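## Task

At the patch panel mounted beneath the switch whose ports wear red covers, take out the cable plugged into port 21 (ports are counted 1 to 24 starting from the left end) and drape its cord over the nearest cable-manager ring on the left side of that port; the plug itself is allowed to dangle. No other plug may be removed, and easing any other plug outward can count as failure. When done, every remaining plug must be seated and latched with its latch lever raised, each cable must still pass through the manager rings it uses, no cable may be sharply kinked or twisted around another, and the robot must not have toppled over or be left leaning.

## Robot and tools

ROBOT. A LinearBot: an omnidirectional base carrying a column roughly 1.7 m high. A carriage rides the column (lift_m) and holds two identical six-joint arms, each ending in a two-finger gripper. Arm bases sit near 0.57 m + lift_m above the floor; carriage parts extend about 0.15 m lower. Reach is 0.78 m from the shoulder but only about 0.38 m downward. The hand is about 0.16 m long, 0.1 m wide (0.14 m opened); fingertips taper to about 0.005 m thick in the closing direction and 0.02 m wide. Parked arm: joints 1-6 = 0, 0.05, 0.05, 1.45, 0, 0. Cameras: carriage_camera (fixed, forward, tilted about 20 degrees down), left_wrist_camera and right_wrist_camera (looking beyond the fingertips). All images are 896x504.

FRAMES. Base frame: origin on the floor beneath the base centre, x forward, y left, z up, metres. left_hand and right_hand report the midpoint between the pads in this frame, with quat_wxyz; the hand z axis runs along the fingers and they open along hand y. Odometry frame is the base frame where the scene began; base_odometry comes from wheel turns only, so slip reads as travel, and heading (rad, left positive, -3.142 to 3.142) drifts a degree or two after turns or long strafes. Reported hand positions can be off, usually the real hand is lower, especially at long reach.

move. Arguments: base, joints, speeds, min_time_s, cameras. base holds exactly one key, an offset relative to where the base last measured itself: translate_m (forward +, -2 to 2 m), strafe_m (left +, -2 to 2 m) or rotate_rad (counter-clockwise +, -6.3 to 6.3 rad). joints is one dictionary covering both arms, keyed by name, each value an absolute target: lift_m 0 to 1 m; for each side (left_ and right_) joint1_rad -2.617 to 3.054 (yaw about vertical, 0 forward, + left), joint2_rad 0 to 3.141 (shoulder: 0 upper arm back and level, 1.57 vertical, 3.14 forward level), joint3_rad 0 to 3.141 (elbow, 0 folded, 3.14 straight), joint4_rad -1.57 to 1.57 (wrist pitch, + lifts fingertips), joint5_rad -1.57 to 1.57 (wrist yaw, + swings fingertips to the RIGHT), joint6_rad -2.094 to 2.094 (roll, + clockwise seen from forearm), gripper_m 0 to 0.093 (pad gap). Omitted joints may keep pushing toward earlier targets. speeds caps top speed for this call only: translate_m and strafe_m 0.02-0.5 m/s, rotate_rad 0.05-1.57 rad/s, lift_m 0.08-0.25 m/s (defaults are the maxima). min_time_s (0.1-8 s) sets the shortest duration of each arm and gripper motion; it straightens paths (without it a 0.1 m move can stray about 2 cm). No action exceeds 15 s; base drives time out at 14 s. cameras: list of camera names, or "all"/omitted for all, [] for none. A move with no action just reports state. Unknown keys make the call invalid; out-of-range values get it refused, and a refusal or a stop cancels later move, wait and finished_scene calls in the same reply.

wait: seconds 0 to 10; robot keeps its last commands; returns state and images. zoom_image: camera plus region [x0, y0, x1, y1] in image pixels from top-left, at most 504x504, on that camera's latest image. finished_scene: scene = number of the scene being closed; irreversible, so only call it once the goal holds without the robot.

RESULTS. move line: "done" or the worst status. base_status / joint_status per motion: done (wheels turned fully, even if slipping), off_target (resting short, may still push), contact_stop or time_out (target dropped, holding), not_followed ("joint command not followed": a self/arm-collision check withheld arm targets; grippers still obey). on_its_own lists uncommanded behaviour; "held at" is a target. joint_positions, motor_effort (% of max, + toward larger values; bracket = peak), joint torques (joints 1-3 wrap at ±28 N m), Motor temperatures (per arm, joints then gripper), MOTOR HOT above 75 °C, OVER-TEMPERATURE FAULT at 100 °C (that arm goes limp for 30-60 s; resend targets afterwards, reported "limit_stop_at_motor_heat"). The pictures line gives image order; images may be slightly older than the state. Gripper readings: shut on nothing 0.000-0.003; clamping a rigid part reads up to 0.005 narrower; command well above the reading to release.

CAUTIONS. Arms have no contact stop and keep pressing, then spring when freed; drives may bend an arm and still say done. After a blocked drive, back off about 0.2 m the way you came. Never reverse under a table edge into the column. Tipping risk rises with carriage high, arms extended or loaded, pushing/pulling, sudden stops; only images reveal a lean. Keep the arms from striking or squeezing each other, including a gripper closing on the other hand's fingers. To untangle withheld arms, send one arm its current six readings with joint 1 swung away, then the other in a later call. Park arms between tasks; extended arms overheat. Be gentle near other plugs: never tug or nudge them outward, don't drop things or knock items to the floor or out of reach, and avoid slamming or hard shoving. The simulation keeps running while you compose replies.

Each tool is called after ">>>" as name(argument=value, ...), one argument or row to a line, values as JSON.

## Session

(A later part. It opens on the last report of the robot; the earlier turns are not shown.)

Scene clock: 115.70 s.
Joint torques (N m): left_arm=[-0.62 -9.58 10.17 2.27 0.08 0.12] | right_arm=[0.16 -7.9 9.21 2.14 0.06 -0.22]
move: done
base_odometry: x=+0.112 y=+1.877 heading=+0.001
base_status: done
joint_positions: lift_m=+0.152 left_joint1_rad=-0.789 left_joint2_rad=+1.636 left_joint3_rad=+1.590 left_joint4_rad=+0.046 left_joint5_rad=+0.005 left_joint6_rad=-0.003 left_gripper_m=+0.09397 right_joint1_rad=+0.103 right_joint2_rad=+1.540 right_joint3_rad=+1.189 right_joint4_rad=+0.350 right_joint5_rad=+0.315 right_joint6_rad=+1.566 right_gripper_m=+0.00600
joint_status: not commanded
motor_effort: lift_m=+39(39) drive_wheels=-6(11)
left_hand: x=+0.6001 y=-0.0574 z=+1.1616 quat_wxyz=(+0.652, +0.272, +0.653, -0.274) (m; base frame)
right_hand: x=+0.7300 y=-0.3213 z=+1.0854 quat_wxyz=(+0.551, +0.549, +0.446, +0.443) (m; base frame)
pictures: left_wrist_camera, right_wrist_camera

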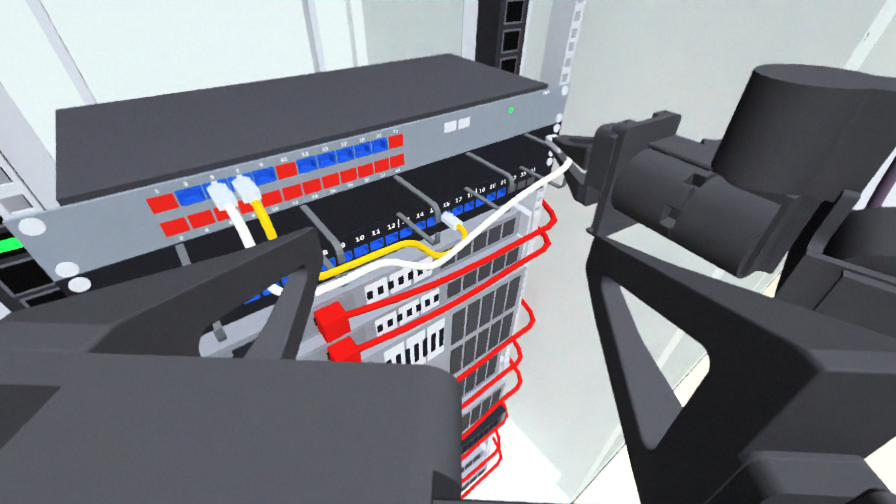

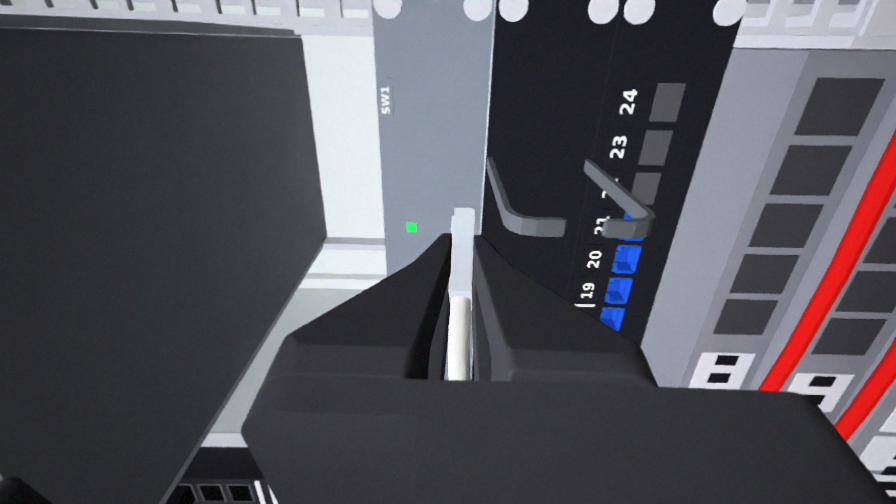

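>>> move(
  base={"translate_m": 0.02},
  cameras=["left_wrist_camera"],
  speeds={"translate_m": 0.04},
)

>>> zoom_image(
  camera="left_wrist_camera",
  region=[440, 100, 620, 260],
)

>>> move(
  base={"translate_m": 0.02},
  cameras=["left_wrist_camera"],
  speeds={"translate_m": 0.04},
)

>>> zoom_image(
  camera="left_wrist_camera",
  region=[440, 100, 620, 260],
)

Scene clock: 117.23 s.
Joint torques (N m): left_arm=[-0.58 -9.8 10.45 2.3 0.07 0.11] | right_arm=[0.24 -7.91 9.18 2.14 0.06 -0.22]
move: done
base_odometry: x=+0.132 y=+1.877 heading=+0.001
base_status: done
joint_positions: lift_m=+0.152 left_joint1_rad=-0.789 left_joint2_rad=+1.636 left_joint3_rad=+1.590 left_joint4_rad=+0.046 left_joint5_rad=+0.005 left_joint6_rad=-0.003 left_gripper_m=+0.09397 right_joint1_rad=+0.103 right_joint2_rad=+1.540 right_joint3_rad=+1.189 right_joint4_rad=+0.350 right_joint5_rad=+0.315 right_joint6_rad=+1.566 right_gripper_m=+0.00600
joint_status: not commanded
motor_effort: lift_m=+39(39) drive_wheels=-4(11)
left_hand: x=+0.6000 y=-0.0575 z=+1.1616 quat_wxyz=(+0.652, +0.273, +0.652, -0.275) (m; base frame)
right_hand: x=+0.7300 y=-0.3213 z=+1.0854 quat_wxyz=(+0.551, +0.549, +0.446, +0.443) (m; base frame)
pictures: left_wrist_camera

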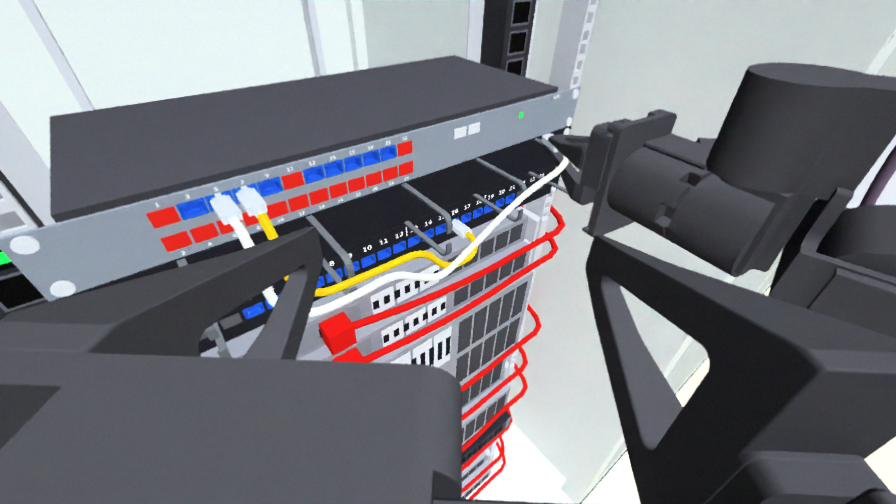

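Scaled by 2.800 from the camera's 896x504 image, which has a finer 1280x720 frame.

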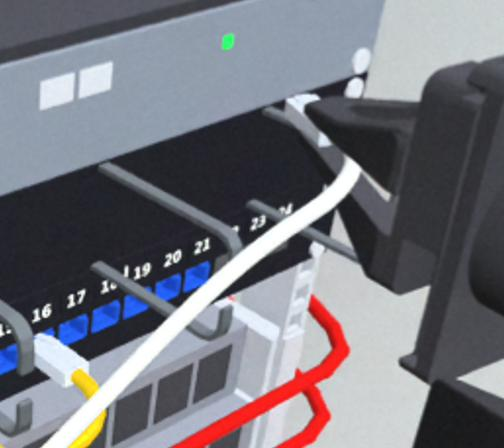

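Scene clock: 118.17 s.
Joint torques (N m): left_arm=[-0.54 -9.65 10.28 2.28 0.09 0.07] | right_arm=[0.17 -7.75 9.18 2.04 0.02 -0.22]
move: done
base_odometry: x=+0.152 y=+1.877 heading=+0.000
base_status: done
joint_positions: lift_m=+0.152 left_joint1_rad=-0.790 left_joint2_rad=+1.636 left_joint3_rad=+1.590 left_joint4_rad=+0.046 left_joint5_rad=+0.005 left_joint6_rad=-0.003 left_gripper_m=+0.09397 right_joint1_rad=+0.103 right_joint2_rad=+1.539 right_joint3_rad=+1.189 right_joint4_rad=+0.360 right_joint5_rad=+0.319 right_joint6_rad=+1.566 right_gripper_m=+0.00599
joint_status: not commanded
motor_effort: lift_m=+38(39) drive_wheels=+4(11)
left_hand: x=+0.5999 y=-0.0577 z=+1.1616 quat_wxyz=(+0.651, +0.273, +0.652, -0.275) (m; base frame)
right_hand: x=+0.7296 y=-0.3219 z=+1.0882 quat_wxyz=(+0.554, +0.548, +0.442, +0.445) (m; base frame)
pictures: left_wrist_camera

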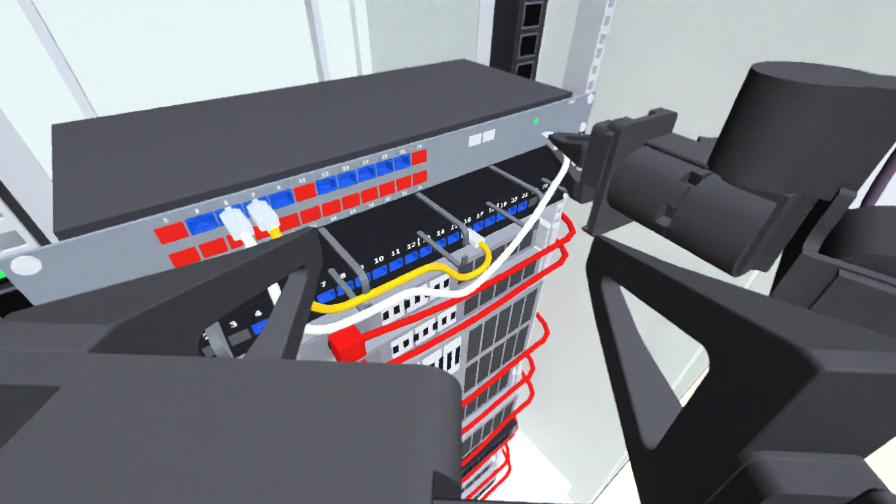

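Scaled by 2.800 from the camera's 896x504 image, which has a finer 1280x720 frame.

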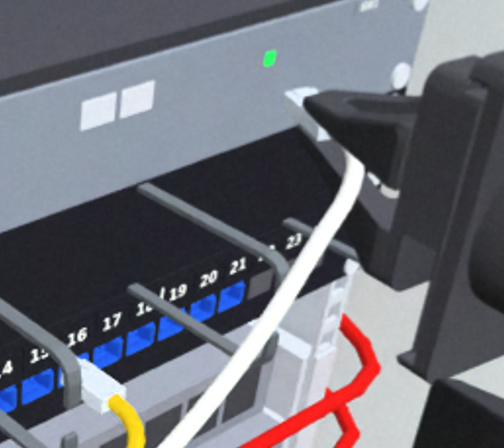

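>>> move(
  base={"translate_m": -0.1},
  joints={"lift_m":0.122},
  cameras=["left_wrist_camera"],
  speeds={"translate_m": 0.08,"lift_m":0.08},
)

>>> move(
  joints={"left_joint1_rad":-1.066,"left_joint2_rad":2.14,"left_joint3_rad":1.967,"left_joint4_rad":0.18,"left_joint5_rad":-0.566,"left_joint6_rad":-1.57,"left_gripper_m":0.05},
  cameras=["left_wrist_camera","right_wrist_camera","carriage_camera"],
  min_time_s=4,
)

Scene clock: 121.33 s.
Joint torques (N m): left_arm=[-0.49 -9.58 10.15 2.35 0.04 0.07] | right_arm=[0.03 -7.65 8.02 2.1 0.08 -0.22]
move: done
base_odometry: x=+0.052 y=+1.877 heading=+0.000
base_status: done
joint_positions: lift_m=+0.122 left_joint1_rad=-0.791 left_joint2_rad=+1.637 left_joint3_rad=+1.590 left_joint4_rad=+0.044 left_joint5_rad=+0.005 left_joint6_rad=-0.003 left_gripper_m=+0.09397 right_joint1_rad=+0.104 right_joint2_rad=+1.539 right_joint3_rad=+1.204 right_joint4_rad=+0.357 right_joint5_rad=+0.313 right_joint6_rad=+1.566 right_gripper_m=+0.00595
joint_status: all done
motor_effort: lift_m=+39(41) drive_wheels=-2(13)
left_hand: x=+0.5999 y=-0.0582 z=+1.1306 quat_wxyz=(+0.650, +0.273, +0.653, -0.275) (m; base frame)
right_hand: x=+0.7299 y=-0.3207 z=+1.0648 quat_wxyz=(+0.555, +0.544, +0.440, +0.450) (m; base frame)
pictures: left_wrist_camera

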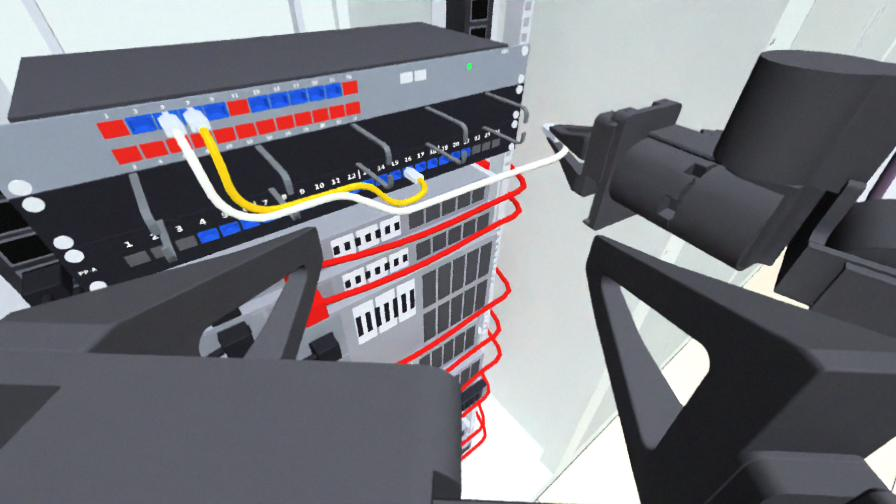

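Scene clock: 125.63 s.
Joint torques (N m): left_arm=[-1.14 -13.46 11.62 2.17 -0.13 0.02] | right_arm=[0.1 -7.69 7.95 2.05 0.08 -0.22]
move: done
base_odometry: x=+0.052 y=+1.877 heading=+0.000
base_status: not commanded
joint_positions: lift_m=+0.122 left_joint1_rad=-1.060 left_joint2_rad=+2.114 left_joint3_rad=+1.934 left_joint4_rad=+0.179 left_joint5_rad=-0.555 left_joint6_rad=-1.562 left_gripper_m=+0.05007 right_joint1_rad=+0.104 right_joint2_rad=+1.539 right_joint3_rad=+1.204 right_joint4_rad=+0.357 right_joint5_rad=+0.313 right_joint6_rad=+1.566 right_gripper_m=+0.00595
joint_status: all done
motor_effort: lift_m=+40(40) drive_wheels=-3(3)
left_hand: x=+0.6131 y=-0.1843 z=+1.0600 quat_wxyz=(+0.362, -0.356, +0.612, -0.607) (m; base frame)
right_hand: x=+0.7299 y=-0.3207 z=+1.0647 quat_wxyz=(+0.555, +0.544, +0.440, +0.450) (m; base frame)
pictures: carriage_camera, left_wrist_camera, right_wrist_camera

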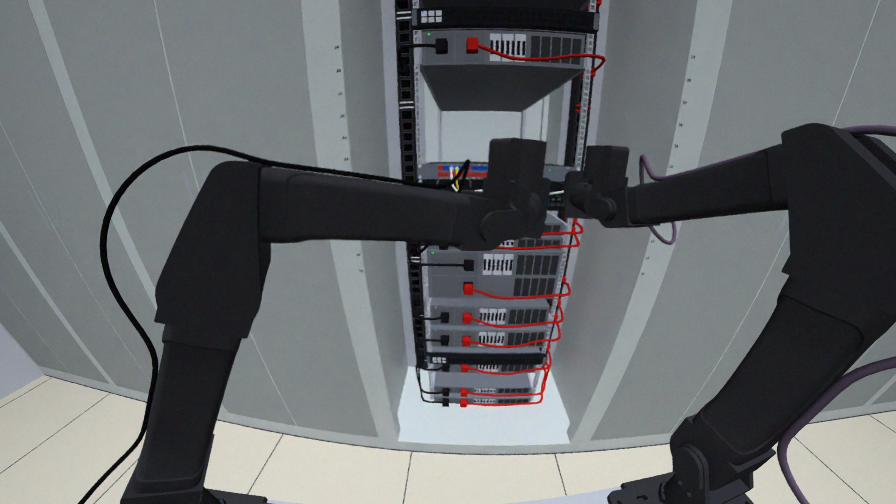

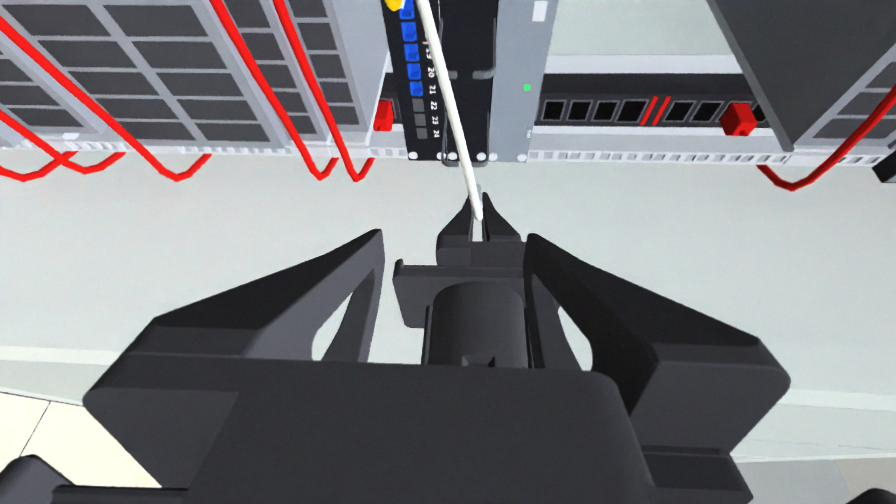

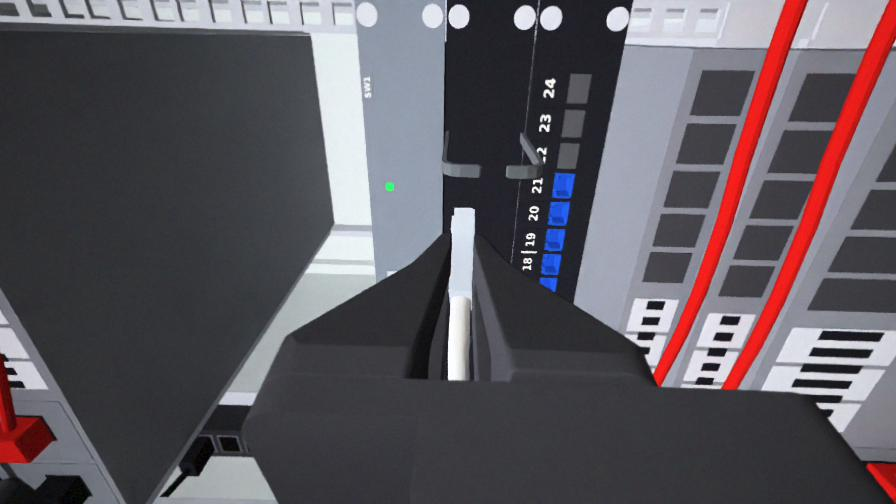

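>>> move(
  joints={"left_joint1_rad":-0.987,"left_joint2_rad":1.76,"left_joint3_rad":1.444,"left_joint4_rad":0.315,"left_joint5_rad":-0.487},
  cameras=[],
  min_time_s=2.5,
)

>>> move(
  base={"strafe_m": -0.08},
  joints={"right_joint1_rad":0.30,"right_joint5_rad":0.51},
  cameras=[],
  min_time_s=2,
  speeds={"strafe_m":0.04},
)

>>> move(
  base={"translate_m": 0.06},
  joints={"right_joint1_rad":0.413,"right_joint5_rad":0.623,"right_joint2_rad":1.395,"right_joint3_rad":1.083,"right_joint4_rad":0.322},
  cameras=["left_wrist_camera","right_wrist_camera","carriage_camera"],
  min_time_s=2,
  speeds={"translate_m":0.03},
)

Scene clock: 130.63 s.
Joint torques (N m): left_arm=[-0.05 -15.58 6.35 2.19 0.17 0.05] | right_arm=[0.13 -7.69 7.98 2.05 0.08 -0.22]
move: done
base_odometry: x=+0.052 y=+1.877 heading=+0.000
base_status: not commanded
joint_positions: lift_m=+0.122 left_joint1_rad=-0.993 left_joint2_rad=+1.792 left_joint3_rad=+1.467 left_joint4_rad=+0.314 left_joint5_rad=-0.498 left_joint6_rad=-1.563 left_gripper_m=+0.05007 right_joint1_rad=+0.104 right_joint2_rad=+1.539 right_joint3_rad=+1.204 right_joint4_rad=+0.357 right_joint5_rad=+0.313 right_joint6_rad=+1.566 right_gripper_m=+0.00595
joint_status: all done
motor_effort: lift_m=+39(40) drive_wheels=-3(3)
left_hand: x=+0.5987 y=-0.0995 z=+1.0532 quat_wxyz=(+0.364, -0.360, +0.613, -0.602) (m; base frame)
right_hand: x=+0.7299 y=-0.3207 z=+1.0647 quat_wxyz=(+0.555, +0.544, +0.440, +0.450) (m; base frame)
pictures: none
No camera images: "cameras" was empty.

Scene clock: 133.17 s.
Joint torques (N m): left_arm=[-0.13 -15.45 6.31 2.23 0.13 0.08] | right_arm=[0.51 -7.69 7.92 1.99 0.17 -0.22]
Motor temperatures (°C): left_arm=[32 42 46 40 30 27 31] | right_arm=[31 38 47 47 29 29 29]
move: done
base_odometry: x=+0.052 y=+1.797 heading=+0.000
base_status: done
joint_positions: lift_m=+0.122 left_joint1_rad=-0.991 left_joint2_rad=+1.790 left_joint3_rad=+1.466 left_joint4_rad=+0.315 left_joint5_rad=-0.497 left_joint6_rad=-1.564 left_gripper_m=+0.05007 right_joint1_rad=+0.297 right_joint2_rad=+1.539 right_joint3_rad=+1.204 right_joint4_rad=+0.356 right_joint5_rad=+0.495 right_joint6_rad=+1.566 right_gripper_m=+0.00595
joint_status: all done
motor_effort: lift_m=+39(40) drive_wheels=-3(8)
left_hand: x=+0.5989 y=-0.0987 z=+1.0544 quat_wxyz=(+0.364, -0.360, +0.611, -0.603) (m; base frame)
right_hand: x=+0.7174 y=-0.2549 z=+1.0643 quat_wxyz=(+0.551, +0.543, +0.442, +0.454) (m; base frame)
pictures: none
No camera images: "cameras" was empty.

Scene clock: 135.67 s.
Joint torques (N m): left_arm=[-0.5 -15.16 6.38 2.25 0.13 0.04] | right_arm=[0.9 -8.05 6.93 1.91 0.12 -0.22]
move: done
base_odometry: x=+0.112 y=+1.796 heading=-0.001
base_status: done
joint_positions: lift_m=+0.122 left_joint1_rad=-0.989 left_joint2_rad=+1.787 left_joint3_rad=+1.466 left_joint4_rad=+0.318 left_joint5_rad=-0.495 left_joint6_rad=-1.564 left_gripper_m=+0.05007 right_joint1_rad=+0.406 right_joint2_rad=+1.412 right_joint3_rad=+1.096 right_joint4_rad=+0.335 right_joint5_rad=+0.613 right_joint6_rad=+1.566 right_gripper_m=+0.00595
joint_status: all done
motor_effort: lift_m=+40(40) drive_wheels=-5(10)
left_hand: x=+0.5995 y=-0.0974 z=+1.0564 quat_wxyz=(+0.365, -0.361, +0.609, -0.605) (m; base frame)
right_hand: x=+0.6744 y=-0.2353 z=+1.0651 quat_wxyz=(+0.552, +0.546, +0.440, +0.451) (m; base frame)
pictures: carriage_camera, left_wrist_camera, right_wrist_camera

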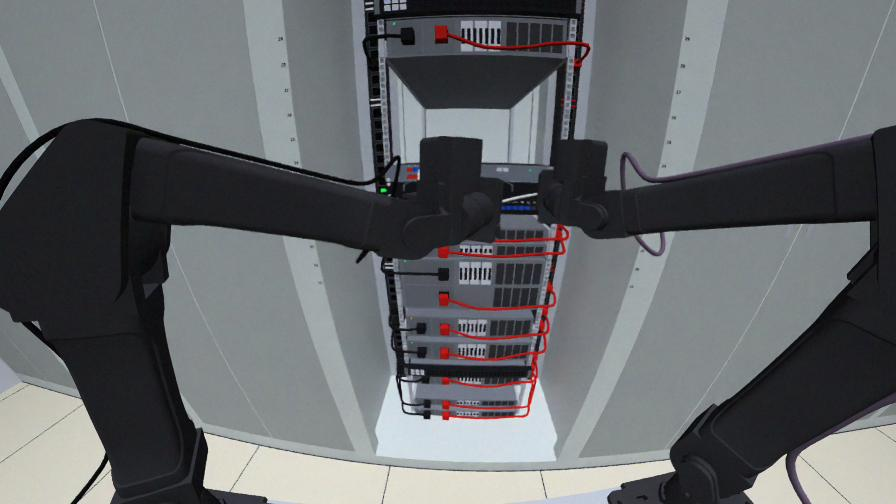

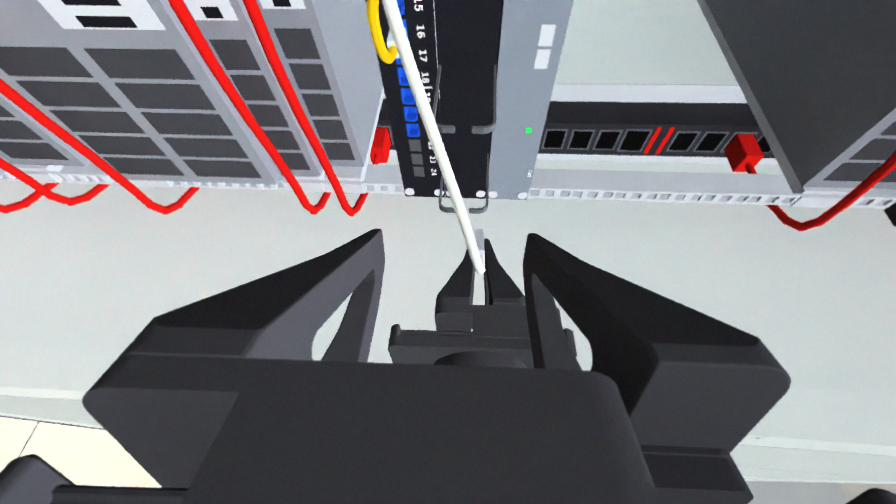

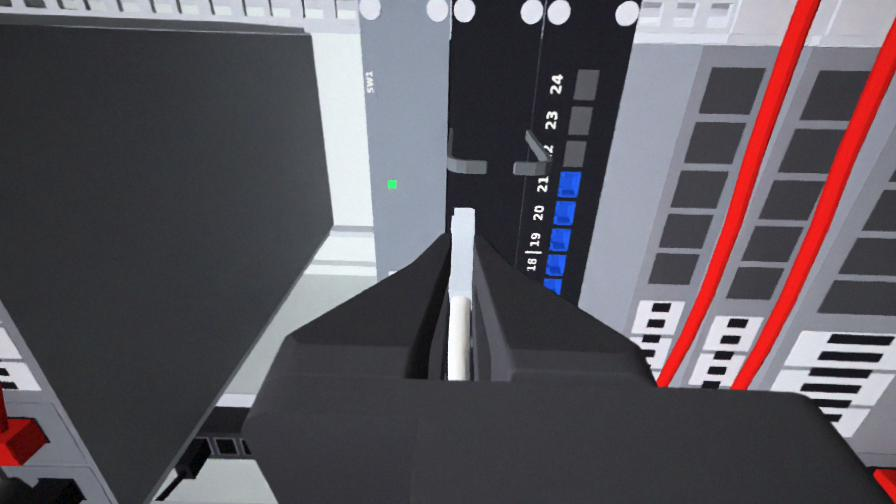

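>>> move(
  joints={"left_joint1_rad":-0.936,"left_joint2_rad":1.965,"left_joint3_rad":1.697,"left_joint4_rad":0.268,"left_joint5_rad":-0.432},
  cameras=["left_wrist_camera"],
  min_time_s=2.5,
)

>>> zoom_image(
  camera="left_wrist_camera",
  region=[300, 0, 650, 320],
)

Scene clock: 139.10 s.
Joint torques (N m): left_arm=[0.01 -11.7 11.81 2.07 0.17 0.1] | right_arm=[0.91 -8.1 6.98 1.9 0.11 -0.22]
move: done
base_odometry: x=+0.112 y=+1.796 heading=-0.001
base_status: not commanded
joint_positions: lift_m=+0.122 left_joint1_rad=-0.942 left_joint2_rad=+1.942 left_joint3_rad=+1.663 left_joint4_rad=+0.283 left_joint5_rad=-0.443 left_joint6_rad=-1.564 left_gripper_m=+0.05007 right_joint1_rad=+0.406 right_joint2_rad=+1.412 right_joint3_rad=+1.096 right_joint4_rad=+0.334 right_joint5_rad=+0.614 right_joint6_rad=+1.566 right_gripper_m=+0.00595
joint_status: all done
motor_effort: lift_m=+39(40) drive_wheels=-4(7)
left_hand: x=+0.6378 y=-0.1198 z=+1.0570 quat_wxyz=(+0.363, -0.359, +0.608, -0.608) (m; base frame)
right_hand: x=+0.6744 y=-0.2354 z=+1.0649 quat_wxyz=(+0.552, +0.547, +0.440, +0.450) (m; base frame)
pictures: left_wrist_camera

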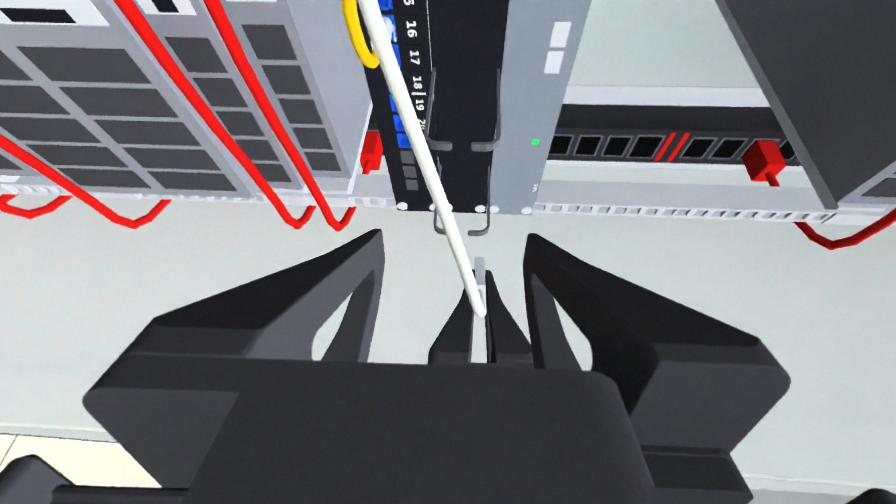

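Scaled by 1.440 from the camera's 896x504 image, which has a finer 1280x720 frame.

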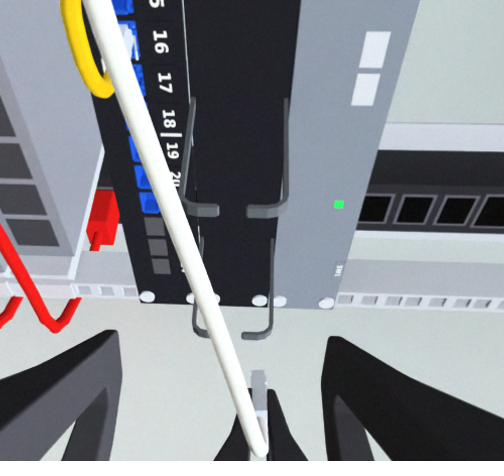

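>>> move(
  joints={"left_joint1_rad":-0.905,"left_joint2_rad":2.068,"left_joint3_rad":1.82,"left_joint4_rad":0.24,"left_joint5_rad":-0.4},
  cameras=["left_wrist_camera"],
  min_time_s=2.5,
)

>>> zoom_image(
  camera="left_wrist_camera",
  region=[300, 50, 650, 370],
)

Scene clock: 142.17 s.
Joint torques (N m): left_arm=[-0.01 -12.52 11.81 2.07 0.17 0.09] | right_arm=[0.91 -8.09 6.95 1.89 0.11 -0.22]
move: done
base_odometry: x=+0.112 y=+1.796 heading=-0.001
base_status: not commanded
joint_positions: lift_m=+0.122 left_joint1_rad=-0.911 left_joint2_rad=+2.043 left_joint3_rad=+1.786 left_joint4_rad=+0.255 left_joint5_rad=-0.411 left_joint6_rad=-1.564 left_gripper_m=+0.05007 right_joint1_rad=+0.406 right_joint2_rad=+1.412 right_joint3_rad=+1.096 right_joint4_rad=+0.334 right_joint5_rad=+0.614 right_joint6_rad=+1.566 right_gripper_m=+0.00595
joint_status: all done
motor_effort: lift_m=+40(40) drive_wheels=-4(6)
left_hand: x=+0.6638 y=-0.1309 z=+1.0500 quat_wxyz=(+0.363, -0.359, +0.610, -0.606) (m; base frame)
right_hand: x=+0.6744 y=-0.2355 z=+1.0649 quat_wxyz=(+0.552, +0.547, +0.440, +0.450) (m; base frame)
pictures: left_wrist_camera

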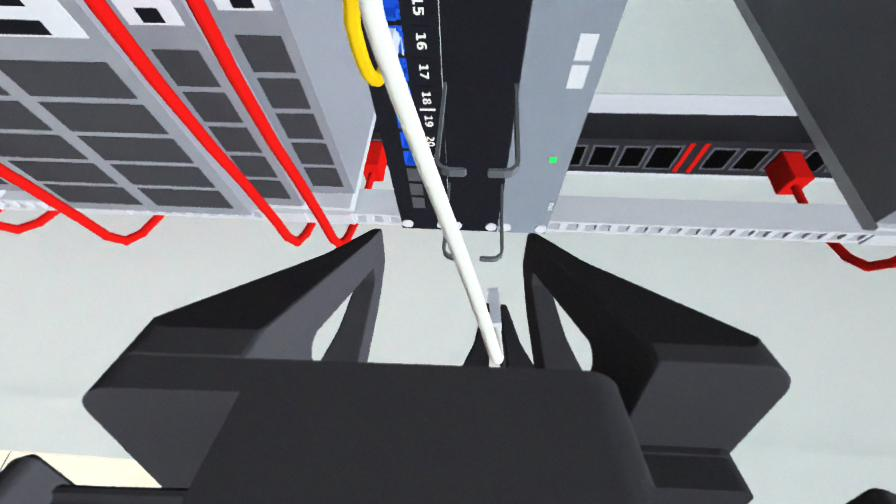

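Scaled by 1.440 from the camera's 896x504 image, which has a finer 1280x720 frame.

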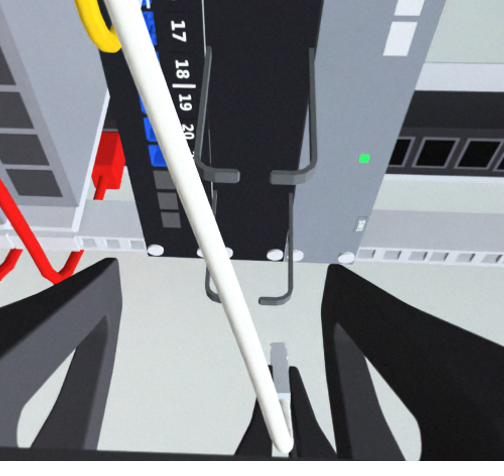

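>>> move(
  joints={"left_gripper_m":0.012},
  cameras=["left_wrist_camera"],
  min_time_s=2,
)

>>> zoom_image(
  camera="left_wrist_camera",
  region=[350, 150, 600, 380],
)

Scene clock: 144.57 s.
Joint torques (N m): left_arm=[0.03 -12.72 11.74 2.09 0.16 0.08] | right_arm=[0.9 -8.12 6.95 1.9 0.11 -0.22]
move: done
base_odometry: x=+0.112 y=+1.796 heading=-0.001
base_status: not commanded
joint_positions: lift_m=+0.122 left_joint1_rad=-0.910 left_joint2_rad=+2.043 left_joint3_rad=+1.786 left_joint4_rad=+0.254 left_joint5_rad=-0.411 left_joint6_rad=-1.564 left_gripper_m=+0.01207 right_joint1_rad=+0.406 right_joint2_rad=+1.412 right_joint3_rad=+1.096 right_joint4_rad=+0.334 right_joint5_rad=+0.614 right_joint6_rad=+1.566 right_gripper_m=+0.00595
joint_status: all done
motor_effort: lift_m=+39(40) drive_wheels=-4(6)
left_hand: x=+0.6640 y=-0.1308 z=+1.0500 quat_wxyz=(+0.363, -0.359, +0.610, -0.606) (m; base frame)
right_hand: x=+0.6744 y=-0.2355 z=+1.0649 quat_wxyz=(+0.552, +0.547, +0.440, +0.450) (m; base frame)
pictures: left_wrist_camera

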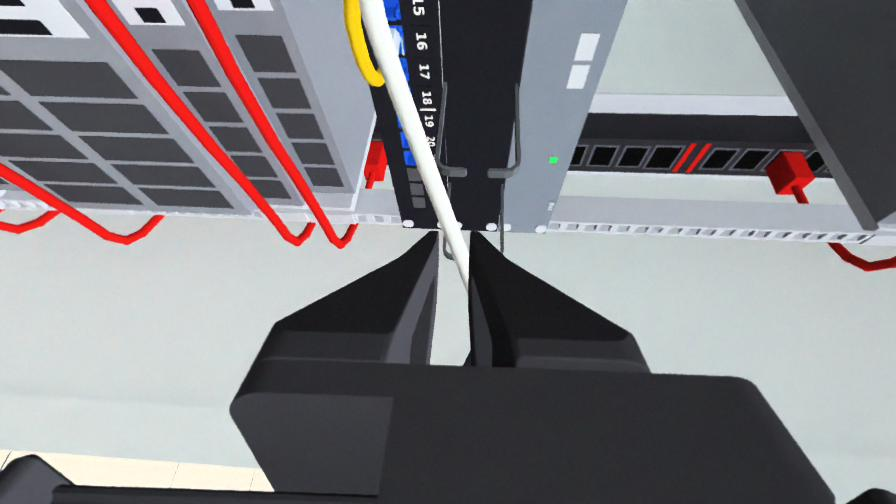

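Scaled by 2.016 from the camera's 896x504 image, which has a finer 1280x720 frame.

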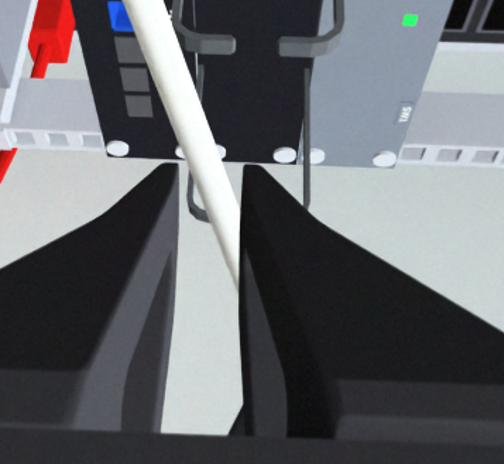

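>>> move(
  joints={"left_gripper_m":0.002},
  cameras=["left_wrist_camera"],
  min_time_s=2,
)

>>> zoom_image(
  camera="left_wrist_camera",
  region=[350, 150, 600, 380],
)

Scene clock: 147.10 s.
Joint torques (N m): left_arm=[-0.05 -12.68 11.74 2.09 0.15 0.08] | right_arm=[0.9 -8.1 6.95 1.89 0.11 -0.22]
move: done
base_odometry: x=+0.112 y=+1.796 heading=-0.001
base_status: not commanded
joint_positions: lift_m=+0.122 left_joint1_rad=-0.910 left_joint2_rad=+2.043 left_joint3_rad=+1.786 left_joint4_rad=+0.254 left_joint5_rad=-0.411 left_joint6_rad=-1.564 left_gripper_m=+0.00207 right_joint1_rad=+0.406 right_joint2_rad=+1.412 right_joint3_rad=+1.096 right_joint4_rad=+0.334 right_joint5_rad=+0.614 right_joint6_rad=+1.566 right_gripper_m=+0.00595
joint_status: all done
motor_effort: lift_m=+40(40) drive_wheels=-5(6)
left_hand: x=+0.6640 y=-0.1308 z=+1.0500 quat_wxyz=(+0.363, -0.359, +0.610, -0.606) (m; base frame)
right_hand: x=+0.6744 y=-0.2355 z=+1.0649 quat_wxyz=(+0.552, +0.547, +0.440, +0.450) (m; base frame)
pictures: left_wrist_camera

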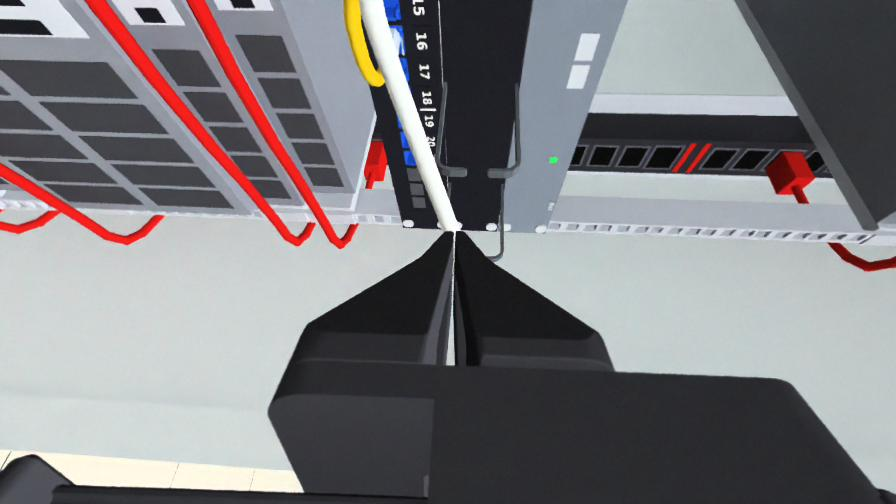

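Scaled by 2.016 from the camera's 896x504 image, which has a finer 1280x720 frame.

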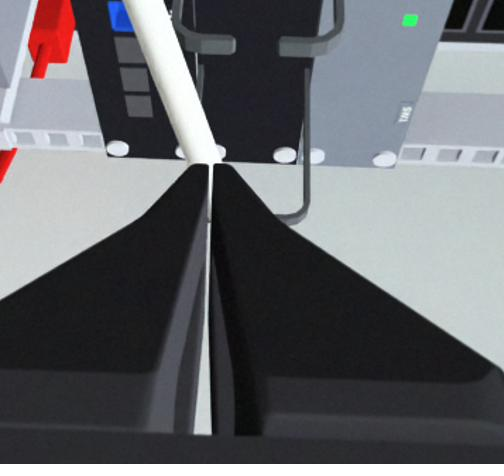

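>>> move(
  joints={"left_gripper_m":0.035},
  cameras=[],
  min_time_s=1,
)

>>> move(
  joints={"left_joint1_rad":-0.882,"left_joint2_rad":2.145,"left_joint3_rad":1.935,"left_joint4_rad":0.2,"left_joint5_rad":-0.377},
  cameras=["left_wrist_camera"],
  min_time_s=2,
)

>>> move(
  joints={"left_gripper_m":0.012},
  cameras=["left_wrist_camera"],
  min_time_s=1,
)

>>> zoom_image(
  camera="left_wrist_camera",
  region=[350, 150, 600, 380],
)

Scene clock: 148.87 s.
Joint torques (N m): left_arm=[-0.02 -12.74 11.73 2.1 0.16 0.08] | right_arm=[0.9 -8.13 6.95 1.89 0.11 -0.22]
move: done
base_odometry: x=+0.112 y=+1.796 heading=-0.001
base_status: not commanded
joint_positions: lift_m=+0.122 left_joint1_rad=-0.910 left_joint2_rad=+2.043 left_joint3_rad=+1.786 left_joint4_rad=+0.254 left_joint5_rad=-0.411 left_joint6_rad=-1.564 left_gripper_m=+0.03493 right_joint1_rad=+0.406 right_joint2_rad=+1.412 right_joint3_rad=+1.096 right_joint4_rad=+0.334 right_joint5_rad=+0.614 right_joint6_rad=+1.566 right_gripper_m=+0.00595
joint_status: all done
motor_effort: lift_m=+39(40) drive_wheels=-5(6)
left_hand: x=+0.6640 y=-0.1308 z=+1.0499 quat_wxyz=(+0.363, -0.359, +0.610, -0.606) (m; base frame)
right_hand: x=+0.6744 y=-0.2355 z=+1.0649 quat_wxyz=(+0.552, +0.547, +0.440, +0.450) (m; base frame)
pictures: none
No camera images: "cameras" was empty.

Scene clock: 151.17 s.
Joint torques (N m): left_arm=[0.02 -13.55 11.82 2.09 0.14 0.09] | right_arm=[0.91 -8.12 6.95 1.9 0.11 -0.22]
move: done
base_odometry: x=+0.112 y=+1.796 heading=-0.001
base_status: not commanded
joint_positions: lift_m=+0.122 left_joint1_rad=-0.888 left_joint2_rad=+2.119 left_joint3_rad=+1.901 left_joint4_rad=+0.215 left_joint5_rad=-0.388 left_joint6_rad=-1.564 left_gripper_m=+0.03493 right_joint1_rad=+0.406 right_joint2_rad=+1.412 right_joint3_rad=+1.096 right_joint4_rad=+0.334 right_joint5_rad=+0.614 right_joint6_rad=+1.566 right_gripper_m=+0.00595
joint_status: all done
motor_effort: lift_m=+40(40) drive_wheels=-4(6)
left_hand: x=+0.6832 y=-0.1378 z=+1.0499 quat_wxyz=(+0.363, -0.359, +0.610, -0.606) (m; base frame)
right_hand: x=+0.6744 y=-0.2355 z=+1.0649 quat_wxyz=(+0.552, +0.547, +0.440, +0.450) (m; base frame)
pictures: left_wrist_camera

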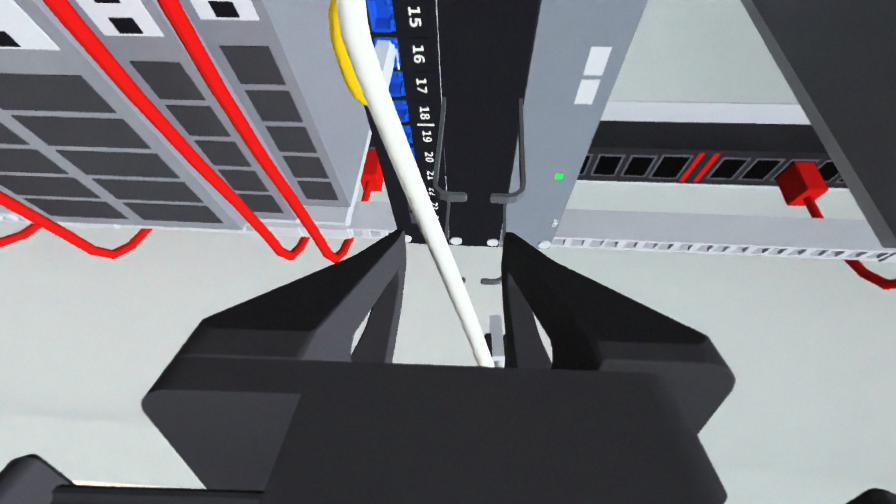

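Scene clock: 152.47 s.
Joint torques (N m): left_arm=[-0.08 -13.49 11.75 2.08 0.11 0.06] | right_arm=[0.9 -8.1 6.95 1.89 0.11 -0.22]
move: done
base_odometry: x=+0.112 y=+1.796 heading=-0.001
base_status: not commanded
joint_positions: lift_m=+0.122 left_joint1_rad=-0.888 left_joint2_rad=+2.119 left_joint3_rad=+1.901 left_joint4_rad=+0.215 left_joint5_rad=-0.387 left_joint6_rad=-1.564 left_gripper_m=+0.01208 right_joint1_rad=+0.406 right_joint2_rad=+1.412 right_joint3_rad=+1.096 right_joint4_rad=+0.334 right_joint5_rad=+0.615 right_joint6_rad=+1.566 right_gripper_m=+0.00595
joint_status: all done
motor_effort: lift_m=+40(40) drive_wheels=-5(7)
left_hand: x=+0.6831 y=-0.1380 z=+1.0498 quat_wxyz=(+0.362, -0.359, +0.611, -0.606) (m; base frame)
right_hand: x=+0.6743 y=-0.2355 z=+1.0649 quat_wxyz=(+0.552, +0.547, +0.440, +0.450) (m; base frame)
pictures: left_wrist_camera

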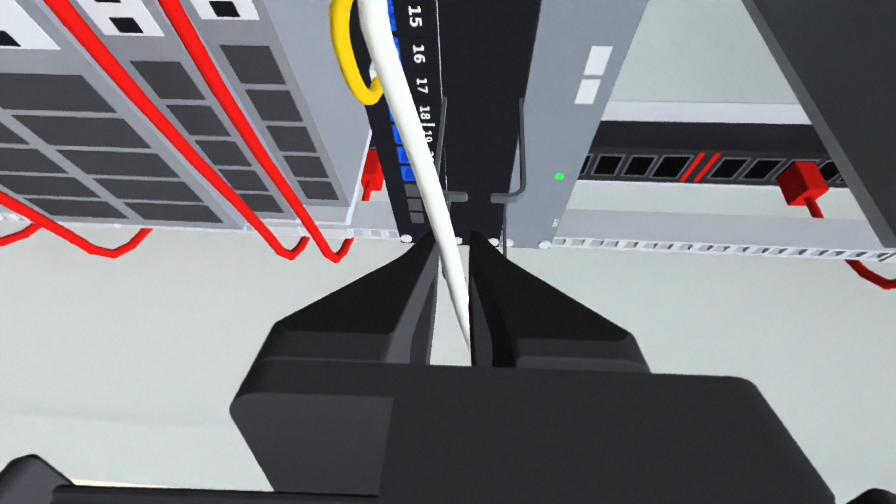

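Scaled by 2.016 from the camera's 896x504 image, which has a finer 1280x720 frame.

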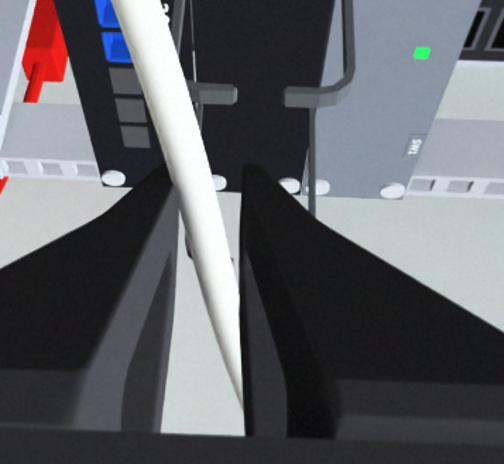

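Now inside the slot deeper. Close.

>>> move(
  joints={"left_gripper_m":0.003},
  cameras=["left_wrist_camera"],
  min_time_s=2,
)

>>> zoom_image(
  camera="left_wrist_camera",
  region=[350, 150, 600, 380],
)

Scene clock: 154.90 s.
Joint torques (N m): left_arm=[0.02 -13.38 11.67 2.12 0.13 0.13] | right_arm=[0.91 -8.09 6.95 1.93 0.11 -0.22]
move: done
base_odometry: x=+0.112 y=+1.796 heading=-0.001
base_status: not commanded
joint_positions: lift_m=+0.122 left_joint1_rad=-0.888 left_joint2_rad=+2.119 left_joint3_rad=+1.901 left_joint4_rad=+0.215 left_joint5_rad=-0.386 left_joint6_rad=-1.566 left_gripper_m=+0.00530 right_joint1_rad=+0.406 right_joint2_rad=+1.412 right_joint3_rad=+1.096 right_joint4_rad=+0.332 right_joint5_rad=+0.615 right_joint6_rad=+1.566 right_gripper_m=+0.00595
joint_status: all done
motor_effort: lift_m=+40(40) drive_wheels=-4(6)
left_hand: x=+0.6830 y=-0.1382 z=+1.0498 quat_wxyz=(+0.361, -0.359, +0.610, -0.607) (m; base frame)
right_hand: x=+0.6743 y=-0.2355 z=+1.0645 quat_wxyz=(+0.552, +0.547, +0.441, +0.449) (m; base frame)
pictures: left_wrist_camera

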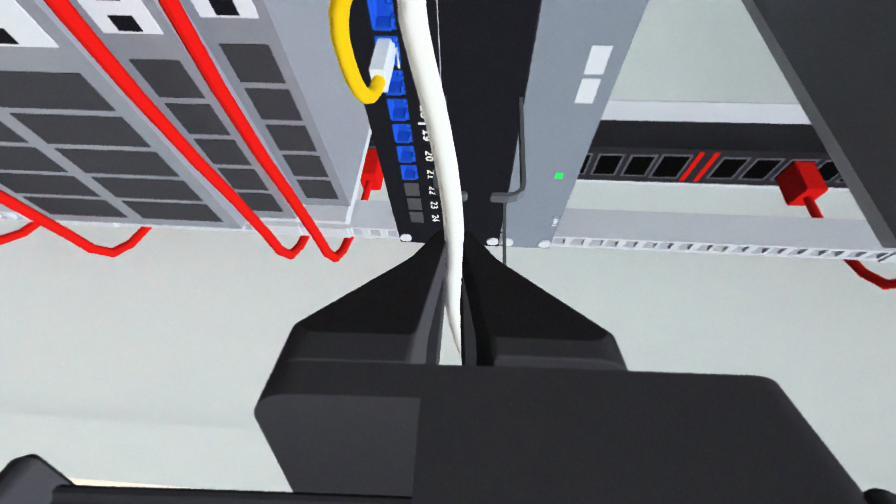

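Scaled by 2.016 from the camera's 896x504 image, which has a finer 1280x720 frame.

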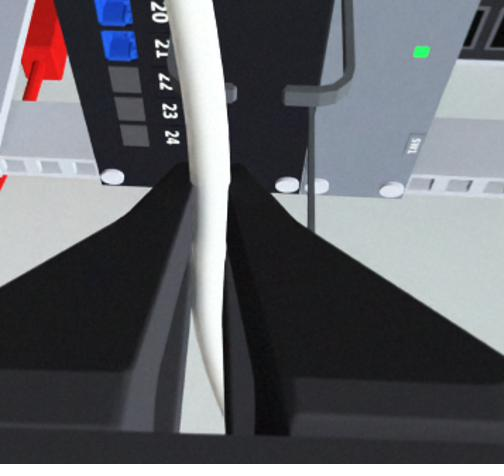

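>>> move(
  joints={"right_joint2_rad":1.406,"right_joint3_rad":1.003,"right_joint4_rad":0.413,"lift_m":0.130},
  cameras=["left_wrist_camera","right_wrist_camera"],
  min_time_s=2,
)

>>> zoom_image(
  camera="left_wrist_camera",
  region=[350, 100, 600, 350],
)

Scene clock: 158.00 s.
Joint torques (N m): left_arm=[-0.03 -14.13 11.17 2.13 0.14 0.12] | right_arm=[0.9 -6.64 6.9 2.11 0.09 -0.22]
Motor temperatures (°C): left_arm=[32 47 50 42 30 27 31] | right_arm=[31 37 46 46 29 29 29]
move: done
base_odometry: x=+0.112 y=+1.796 heading=-0.001
base_status: not commanded
joint_positions: lift_m=+0.130 left_joint1_rad=-0.888 left_joint2_rad=+2.125 left_joint3_rad=+1.908 left_joint4_rad=+0.211 left_joint5_rad=-0.384 left_joint6_rad=-1.567 left_gripper_m=+0.00530 right_joint1_rad=+0.406 right_joint2_rad=+1.408 right_joint3_rad=+1.016 right_joint4_rad=+0.407 right_joint5_rad=+0.618 right_joint6_rad=+1.566 right_gripper_m=+0.00595
joint_status: all done
motor_effort: lift_m=+39(46) drive_wheels=-4(6)
left_hand: x=+0.6837 y=-0.1394 z=+1.0566 quat_wxyz=(+0.361, -0.359, +0.612, -0.606) (m; base frame)
right_hand: x=+0.6713 y=-0.2373 z=+1.0529 quat_wxyz=(+0.552, +0.548, +0.441, +0.448) (m; base frame)
pictures: left_wrist_camera, right_wrist_camera

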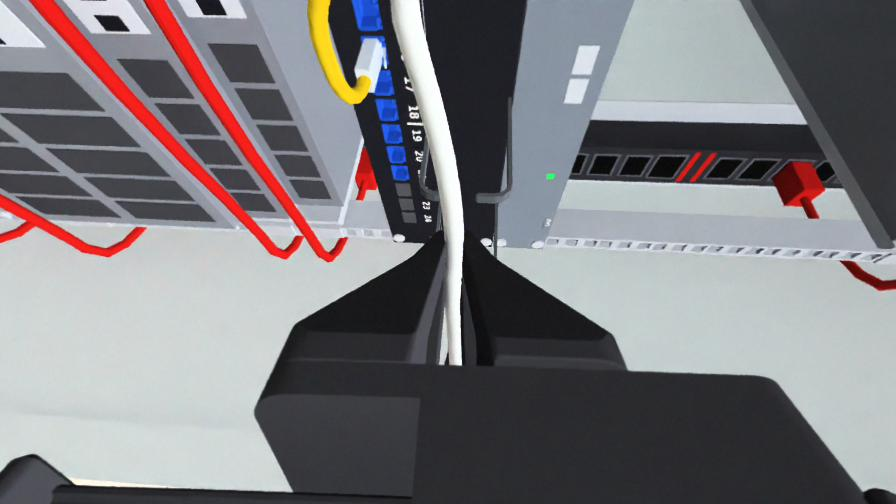

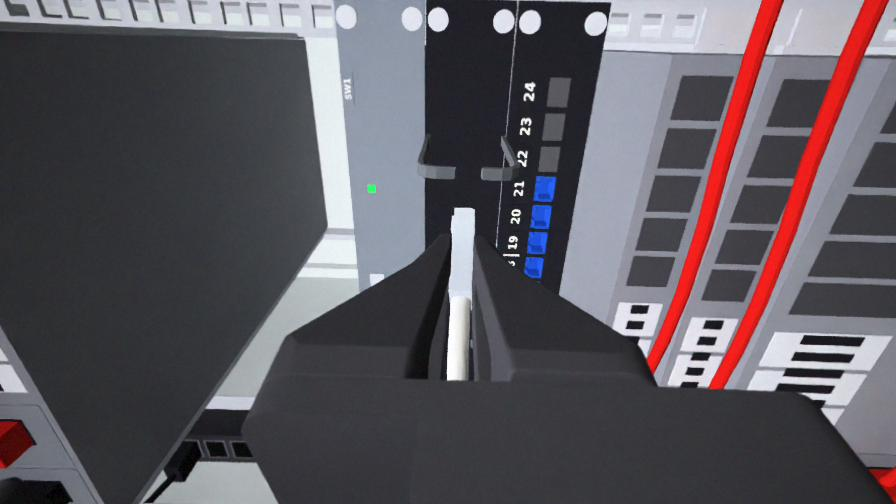

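Scaled by 2.016 from the camera's 896x504 image, which has a finer 1280x720 frame.

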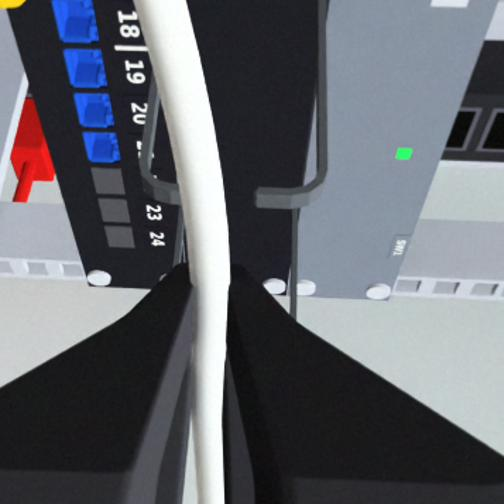

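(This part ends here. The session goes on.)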